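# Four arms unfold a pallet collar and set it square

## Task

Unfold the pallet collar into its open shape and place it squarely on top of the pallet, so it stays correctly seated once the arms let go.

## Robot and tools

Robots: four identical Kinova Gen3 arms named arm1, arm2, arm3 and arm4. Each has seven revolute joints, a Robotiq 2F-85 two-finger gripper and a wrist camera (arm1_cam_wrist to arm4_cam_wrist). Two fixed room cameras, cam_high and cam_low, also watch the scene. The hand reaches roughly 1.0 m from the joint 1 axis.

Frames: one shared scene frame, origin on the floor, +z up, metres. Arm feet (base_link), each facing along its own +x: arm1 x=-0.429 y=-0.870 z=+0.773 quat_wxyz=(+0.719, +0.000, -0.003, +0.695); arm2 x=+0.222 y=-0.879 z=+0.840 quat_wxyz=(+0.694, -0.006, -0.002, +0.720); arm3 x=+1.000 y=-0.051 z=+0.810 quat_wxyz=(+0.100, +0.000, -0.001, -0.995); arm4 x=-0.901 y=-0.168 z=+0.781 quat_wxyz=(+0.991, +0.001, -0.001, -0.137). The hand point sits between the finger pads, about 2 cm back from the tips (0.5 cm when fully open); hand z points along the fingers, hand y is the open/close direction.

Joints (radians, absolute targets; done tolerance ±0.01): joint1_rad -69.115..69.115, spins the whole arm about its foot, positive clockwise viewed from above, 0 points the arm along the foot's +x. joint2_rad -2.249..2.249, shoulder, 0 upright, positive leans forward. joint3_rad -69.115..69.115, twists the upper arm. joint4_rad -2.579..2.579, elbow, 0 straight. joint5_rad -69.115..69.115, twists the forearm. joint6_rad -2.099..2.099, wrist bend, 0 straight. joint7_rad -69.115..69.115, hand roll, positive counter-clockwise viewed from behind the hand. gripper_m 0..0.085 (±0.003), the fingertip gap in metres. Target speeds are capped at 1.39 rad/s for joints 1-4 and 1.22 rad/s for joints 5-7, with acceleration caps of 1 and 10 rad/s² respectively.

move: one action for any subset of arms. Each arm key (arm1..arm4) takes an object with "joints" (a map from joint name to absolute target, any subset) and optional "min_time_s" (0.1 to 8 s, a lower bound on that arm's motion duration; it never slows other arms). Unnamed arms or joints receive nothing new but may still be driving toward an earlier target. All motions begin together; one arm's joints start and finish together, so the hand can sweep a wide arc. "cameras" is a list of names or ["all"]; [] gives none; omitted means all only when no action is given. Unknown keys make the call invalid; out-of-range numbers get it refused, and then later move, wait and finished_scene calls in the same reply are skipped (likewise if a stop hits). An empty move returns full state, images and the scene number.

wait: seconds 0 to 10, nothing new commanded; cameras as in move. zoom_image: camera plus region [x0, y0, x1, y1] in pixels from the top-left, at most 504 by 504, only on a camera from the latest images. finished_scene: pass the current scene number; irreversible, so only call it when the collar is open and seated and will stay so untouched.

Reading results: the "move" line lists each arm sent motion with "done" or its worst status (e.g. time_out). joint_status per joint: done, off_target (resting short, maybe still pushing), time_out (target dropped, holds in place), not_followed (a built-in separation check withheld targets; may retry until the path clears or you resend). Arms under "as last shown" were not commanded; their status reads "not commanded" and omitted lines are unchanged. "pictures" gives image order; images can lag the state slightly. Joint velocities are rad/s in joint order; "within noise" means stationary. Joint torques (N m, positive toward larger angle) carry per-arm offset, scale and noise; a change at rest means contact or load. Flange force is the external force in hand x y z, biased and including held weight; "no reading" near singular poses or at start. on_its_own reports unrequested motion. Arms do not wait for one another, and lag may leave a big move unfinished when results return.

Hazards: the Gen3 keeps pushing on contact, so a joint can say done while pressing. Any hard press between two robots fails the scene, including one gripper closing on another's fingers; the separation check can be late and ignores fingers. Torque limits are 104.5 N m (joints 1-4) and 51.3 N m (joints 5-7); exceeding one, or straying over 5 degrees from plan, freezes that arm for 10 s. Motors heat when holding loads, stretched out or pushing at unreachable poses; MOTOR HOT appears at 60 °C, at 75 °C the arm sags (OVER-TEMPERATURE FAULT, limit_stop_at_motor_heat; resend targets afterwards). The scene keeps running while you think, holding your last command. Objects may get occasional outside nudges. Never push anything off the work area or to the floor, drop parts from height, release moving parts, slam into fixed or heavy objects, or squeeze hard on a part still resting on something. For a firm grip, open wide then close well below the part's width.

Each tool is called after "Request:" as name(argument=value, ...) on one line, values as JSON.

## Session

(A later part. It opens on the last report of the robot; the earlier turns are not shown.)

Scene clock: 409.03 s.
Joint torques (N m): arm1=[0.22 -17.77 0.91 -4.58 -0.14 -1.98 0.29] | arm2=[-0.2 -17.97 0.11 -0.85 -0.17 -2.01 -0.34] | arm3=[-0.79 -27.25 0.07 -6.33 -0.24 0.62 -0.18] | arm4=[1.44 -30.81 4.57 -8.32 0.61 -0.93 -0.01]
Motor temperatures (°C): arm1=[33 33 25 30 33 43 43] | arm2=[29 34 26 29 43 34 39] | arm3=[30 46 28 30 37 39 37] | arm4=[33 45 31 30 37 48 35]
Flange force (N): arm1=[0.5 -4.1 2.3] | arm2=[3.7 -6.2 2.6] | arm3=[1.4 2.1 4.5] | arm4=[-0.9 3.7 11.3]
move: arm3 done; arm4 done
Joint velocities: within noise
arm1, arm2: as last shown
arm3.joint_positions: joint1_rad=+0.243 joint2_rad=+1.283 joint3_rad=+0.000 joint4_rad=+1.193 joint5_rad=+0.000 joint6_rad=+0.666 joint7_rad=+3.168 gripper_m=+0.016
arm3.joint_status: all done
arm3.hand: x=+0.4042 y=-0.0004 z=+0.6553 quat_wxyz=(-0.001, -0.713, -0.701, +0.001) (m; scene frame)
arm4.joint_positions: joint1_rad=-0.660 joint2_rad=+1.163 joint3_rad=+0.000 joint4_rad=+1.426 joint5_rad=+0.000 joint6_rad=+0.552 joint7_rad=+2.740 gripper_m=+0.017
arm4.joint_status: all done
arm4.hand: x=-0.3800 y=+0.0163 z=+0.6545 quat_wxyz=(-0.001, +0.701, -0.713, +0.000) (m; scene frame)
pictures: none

Request:
move(arm3={"joints": {"joint1_rad": 0.242932, "joint2_rad": 1.284464, "joint3_rad": 0, "joint4_rad": 1.191987, "joint5_rad": 0, "joint6_rad": 0.665142, "joint7_rad": 3.167581}, "min_time_s": 0.8}, arm4={"joints": {"joint1_rad": -0.659892, "joint2_rad": 1.165326, "joint3_rad": 0, "joint4_rad": 1.425534, "joint5_rad": 0, "joint6_rad": 0.550733, "joint7_rad": 2.739835}, "min_time_s": 0.8}, cameras=["arm1_cam_wrist", "arm2_cam_wrist", "cam_low"])

Request:
zoom_image(camera="cam_low", region=[400, 240, 660, 340])

Request:
zoom_image(camera="arm1_cam_wrist", region=[100, 90, 300, 290])

Request:
zoom_image(camera="arm2_cam_wrist", region=[560, 410, 860, 504])

Scene clock: 411.33 s.
Joint torques (N m): arm1=[0.14 -17.77 0.89 -4.6 -0.13 -1.97 0.27] | arm2=[-0.21 -17.98 0.17 -0.86 -0.24 -2.04 -0.37] | arm3=[-1 -19.97 -0.32 -4.33 -0.27 0.28 -0.19] | arm4=[-0.8 -27.09 2.09 -8.19 0 -1.7 0]
Motor temperatures (°C): arm1=[33 33 25 30 33 43 43] | arm2=[29 34 26 29 43 34 39] | arm3=[30 45 28 30 37 39 37] | arm4=[33 45 31 30 37 48 35]
Flange force (N): arm1=[0.2 -4.2 2.3] | arm2=[4.0 -6.2 2.6] | arm3=[1.7 2.8 -8.4] | arm4=[3.4 3.9 2.8]
move: arm3 done; arm4 done
Joint velocities: within noise
arm1, arm2: as last shown
arm3.joint_positions: joint1_rad=+0.243 joint2_rad=+1.284 joint3_rad=+0.000 joint4_rad=+1.192 joint5_rad=+0.000 joint6_rad=+0.665 joint7_rad=+3.168 gripper_m=+0.016
arm3.joint_status: all done
arm3.hand: x=+0.4042 y=-0.0004 z=+0.6545 quat_wxyz=(-0.001, -0.713, -0.701, +0.001) (m; scene frame)
arm4.joint_positions: joint1_rad=-0.660 joint2_rad=+1.165 joint3_rad=+0.000 joint4_rad=+1.426 joint5_rad=+0.000 joint6_rad=+0.551 joint7_rad=+2.740 gripper_m=+0.017
arm4.joint_status: all done
arm4.hand: x=-0.3800 y=+0.0162 z=+0.6535 quat_wxyz=(-0.001, +0.701, -0.713, +0.000) (m; scene frame)
pictures: arm1_cam_wrist, arm2_cam_wrist, cam_low
Images, in order (width x height): arm1_cam_wrist 896x504, arm2_cam_wrist 896x504, cam_low 896x504.

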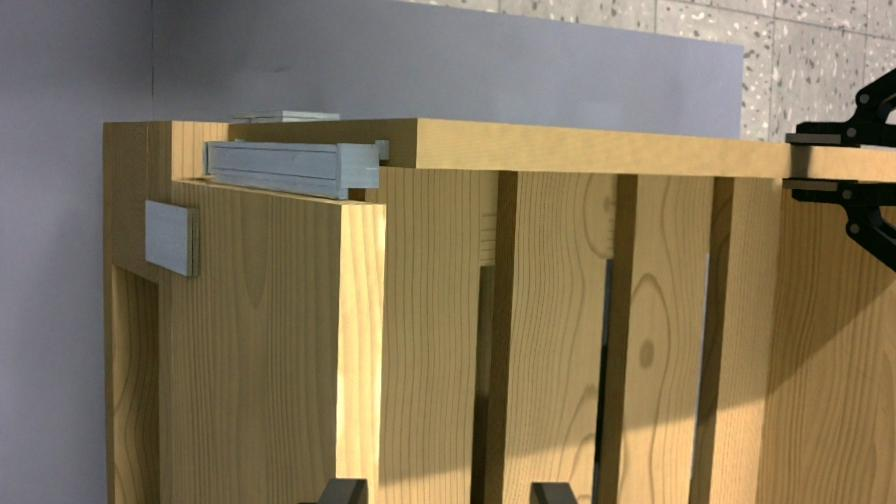

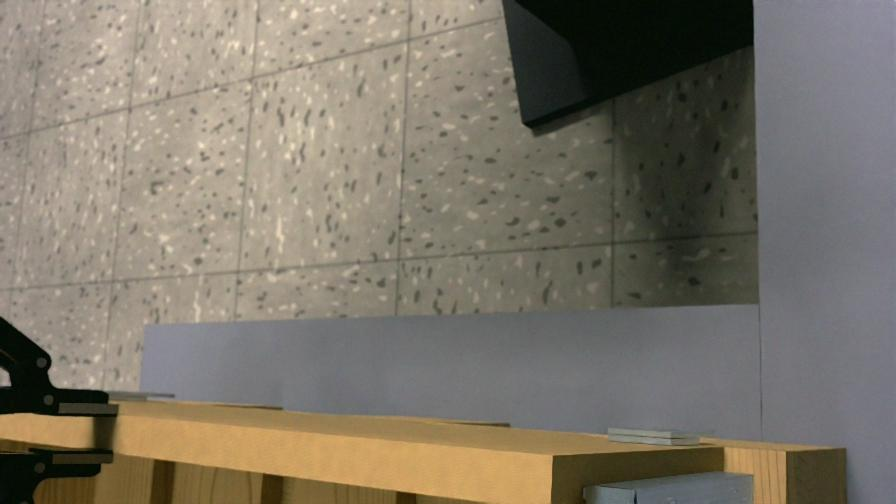

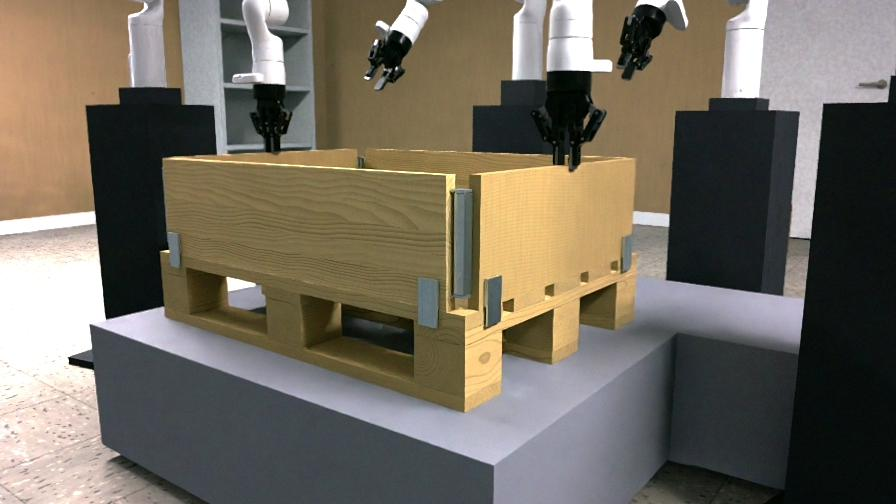

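Scaled by 1.938 from the camera's 896x504 image, which has a finer 1280x720 frame.

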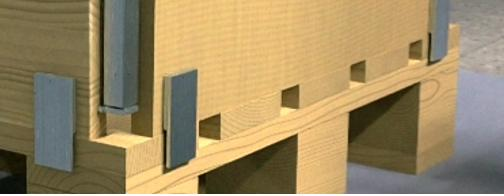

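Scaled by 2.520 from the camera's 896x504 image, which has a finer 1280x720 frame.

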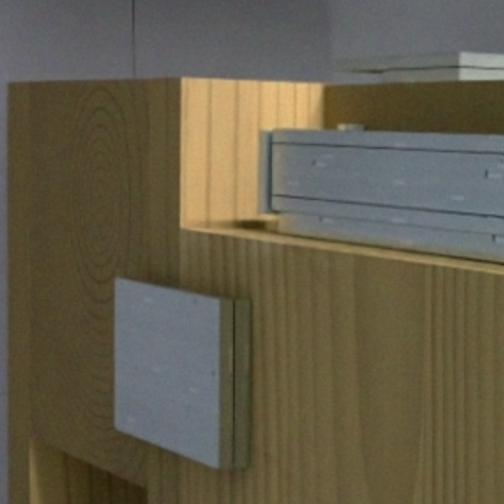

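Scaled by 1.680 from the camera's 896x504 image, which has a finer 1280x720 frame.

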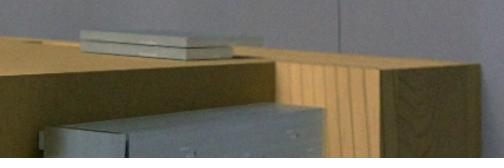

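Request:
zoom_image(camera="cam_low", region=[410, 260, 510, 340])

Request:
zoom_image(camera="cam_low", region=[155, 225, 205, 275])

Request:
zoom_image(camera="cam_low", region=[600, 225, 650, 275])

Scaled by 5.040 from the camera's 896x504 image, which has a finer 1280x720 frame.

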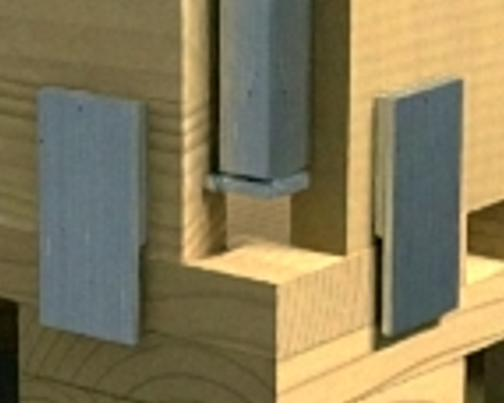

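Scaled by 10.080 from the camera's 896x504 image, which has a finer 1280x720 frame.

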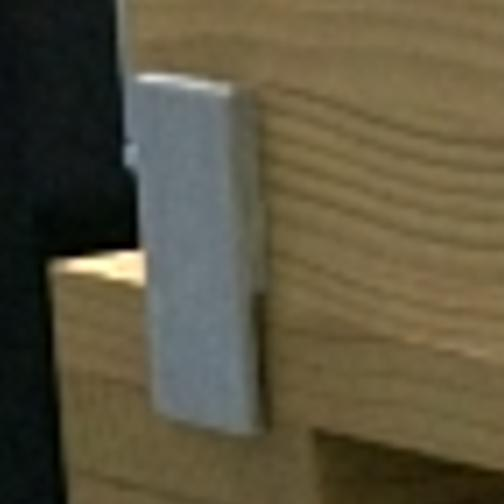

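Scaled by 10.080 from the camera's 896x504 image, which has a finer 1280x720 frame.

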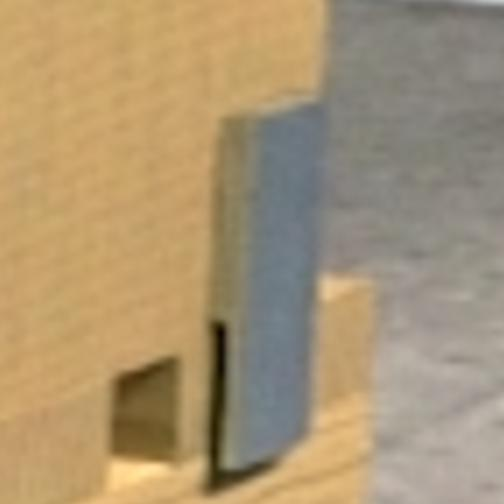

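Request:
move(arm3={"joints": {"gripper_m": 0.04}, "min_time_s": 1.0}, arm4={"joints": {"gripper_m": 0.04}, "min_time_s": 1.0})

Scene clock: 417.67 s.
Joint torques (N m): arm1=[0.17 -17.74 0.83 -4.59 -0.15 -1.97 0.26] | arm2=[-0.05 -17.99 0.09 -0.83 -0.28 -2.01 -0.34] | arm3=[0.31 -22.97 1.1 -5.77 0.14 -0.18 -0.21] | arm4=[-0.1 -23.85 2.49 -4.94 -0.04 0.05 -0.13]
Motor temperatures (°C): arm1=[33 33 25 30 33 43 43] | arm2=[29 34 26 29 43 34 39] | arm3=[30 45 28 30 37 39 37] | arm4=[33 45 31 30 37 48 35]
Flange force (N): arm1=[0.3 -4.1 2.2] | arm2=[3.5 -6.2 2.7] | arm3=[-0.5 3.5 -4.3] | arm4=[0.9 0.1 0.9]
move: arm3 done; arm4 done
Joint velocities: within noise
arm1, arm2: as last shown
arm3.joint_positions: joint1_rad=+0.243 joint2_rad=+1.285 joint3_rad=+0.000 joint4_rad=+1.192 joint5_rad=+0.000 joint6_rad=+0.665 joint7_rad=+3.168 gripper_m=+0.040
arm3.joint_status: all done
arm3.hand: x=+0.4042 y=-0.0004 z=+0.6545 quat_wxyz=(-0.001, -0.713, -0.701, +0.001) (m; scene frame)
arm4.joint_positions: joint1_rad=-0.660 joint2_rad=+1.165 joint3_rad=+0.000 joint4_rad=+1.426 joint5_rad=+0.000 joint6_rad=+0.551 joint7_rad=+2.740 gripper_m=+0.040
arm4.joint_status: all done
arm4.hand: x=-0.3801 y=+0.0162 z=+0.6535 quat_wxyz=(-0.001, +0.701, -0.713, +0.000) (m; scene frame)
pictures: none

Request:
move(arm3={"joints": {"joint1_rad": 0.242932, "joint2_rad": 1.159663, "joint3_rad": 0, "joint4_rad": 1.242031, "joint5_rad": 0, "joint6_rad": 0.739899, "joint7_rad": 3.167581}, "min_time_s": 1.6}, arm4={"joints": {"joint1_rad": -0.659892, "joint2_rad": 1.035549, "joint3_rad": 0, "joint4_rad": 1.460066, "joint5_rad": 0, "joint6_rad": 0.645978, "joint7_rad": 2.739835}, "min_time_s": 1.6}, cameras=["arm1_cam_wrist", "arm2_cam_wrist", "cam_low", "cam_high"])

Request:
zoom_image(camera="cam_low", region=[400, 240, 660, 340])

Request:
zoom_image(camera="arm1_cam_wrist", region=[100, 90, 350, 290])

Request:
zoom_image(camera="arm2_cam_wrist", region=[560, 410, 860, 504])

Request:
zoom_image(camera="cam_high", region=[320, 150, 570, 380])

Scene clock: 421.17 s.
Joint torques (N m): arm1=[0.17 -17.78 0.88 -4.58 -0.15 -1.98 0.29] | arm2=[-0.19 -18.05 0.24 -0.82 -0.23 -2.06 -0.33] | arm3=[0.37 -22.72 0.98 -6.35 0.14 -0.2 -0.19] | arm4=[-0.04 -23.41 2.5 -5.69 -0.04 0.04 -0.13]
Motor temperatures (°C): arm1=[33 33 25 30 33 43 43] | arm2=[29 34 26 29 43 34 39] | arm3=[30 45 28 30 37 39 37] | arm4=[33 45 31 30 37 48 35]
Flange force (N): arm1=[0.2 -4.1 2.4] | arm2=[3.9 -6.3 2.9] | arm3=[-0.6 3.9 -3.8] | arm4=[0.8 0.2 1.0]
move: arm3 done; arm4 done
Joint velocities: within noise
arm1, arm2: as last shown
arm3.joint_positions: joint1_rad=+0.243 joint2_rad=+1.160 joint3_rad=+0.000 joint4_rad=+1.242 joint5_rad=+0.000 joint6_rad=+0.740 joint7_rad=+3.168 gripper_m=+0.040
arm3.joint_status: all done
arm3.hand: x=+0.4042 y=-0.0003 z=+0.7190 quat_wxyz=(-0.001, -0.713, -0.701, +0.001) (m; scene frame)
arm4.joint_positions: joint1_rad=-0.660 joint2_rad=+1.036 joint3_rad=+0.000 joint4_rad=+1.460 joint5_rad=+0.000 joint6_rad=+0.646 joint7_rad=+2.740 gripper_m=+0.040
arm4.joint_status: all done
arm4.hand: x=-0.3801 y=+0.0162 z=+0.7190 quat_wxyz=(-0.001, +0.701, -0.713, +0.000) (m; scene frame)
pictures: arm1_cam_wrist, arm2_cam_wrist, cam_high, cam_low
Images, in order (width x height): arm1_cam_wrist 896x504, arm2_cam_wrist 896x504, cam_high 896x504, cam_low 896x504.

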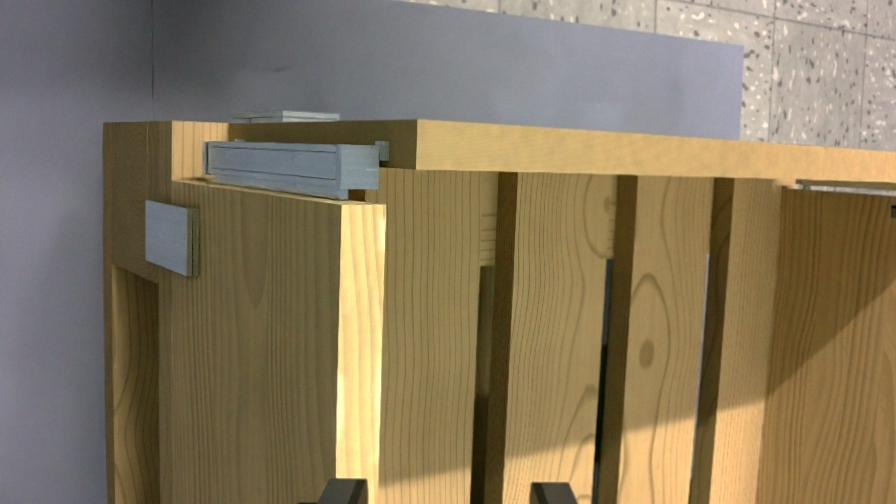

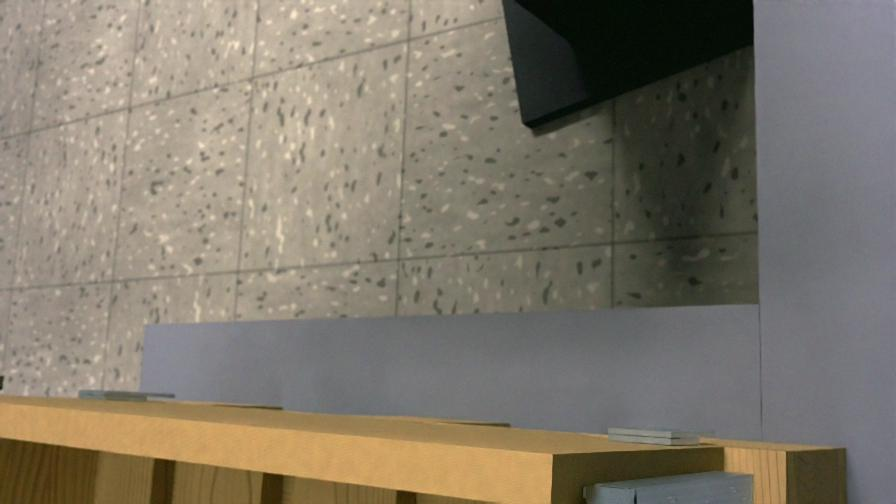

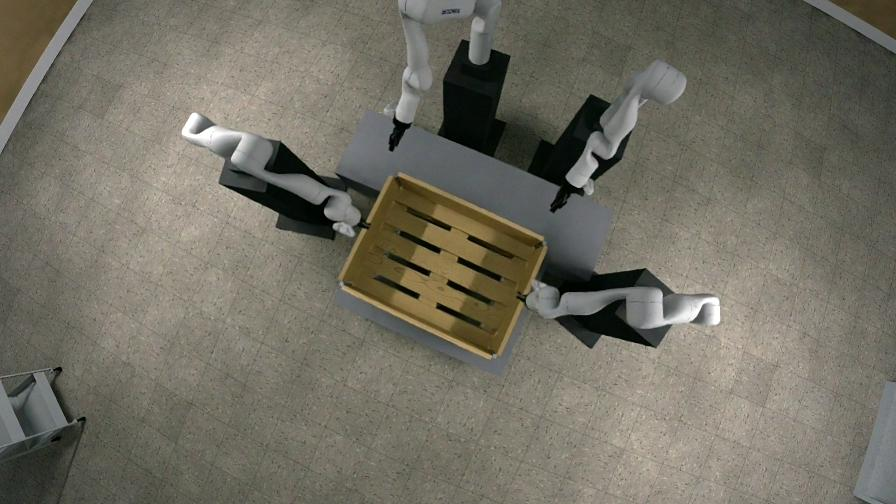

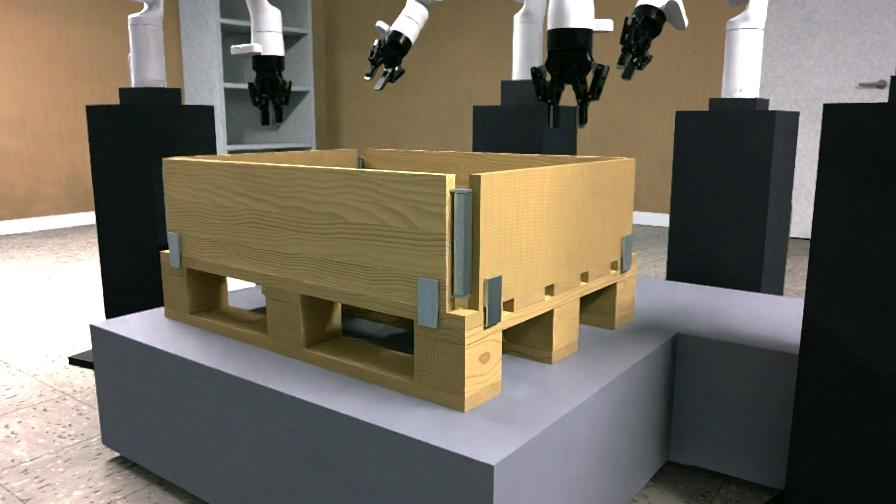

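Scaled by 1.938 from the camera's 896x504 image, which has a finer 1280x720 frame.

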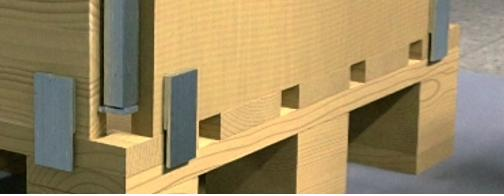

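Scaled by 2.016 from the camera's 896x504 image, which has a finer 1280x720 frame.

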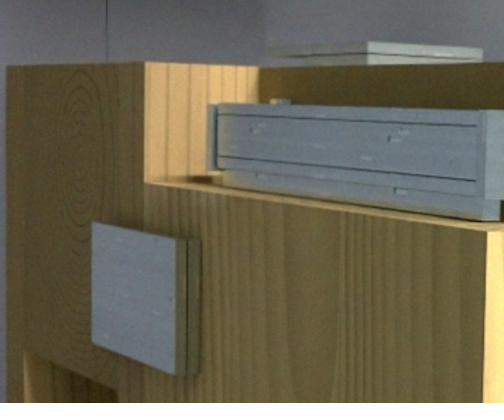

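Scaled by 1.680 from the camera's 896x504 image, which has a finer 1280x720 frame.

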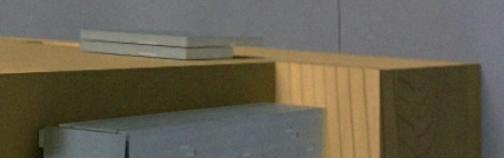

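Scaled by 2.016 from the camera's 896x504 image, which has a finer 1280x720 frame.

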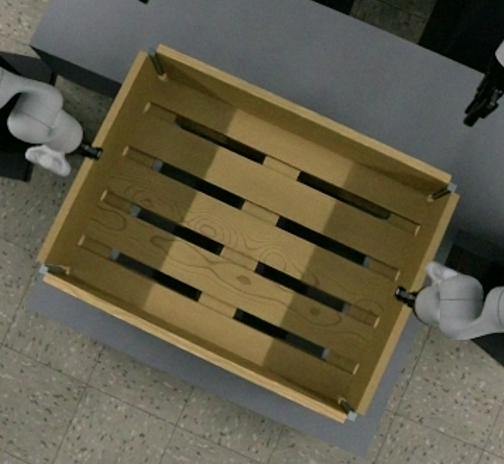

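Request:
finished_scene(scene=2)

The scene is finished: the task was done.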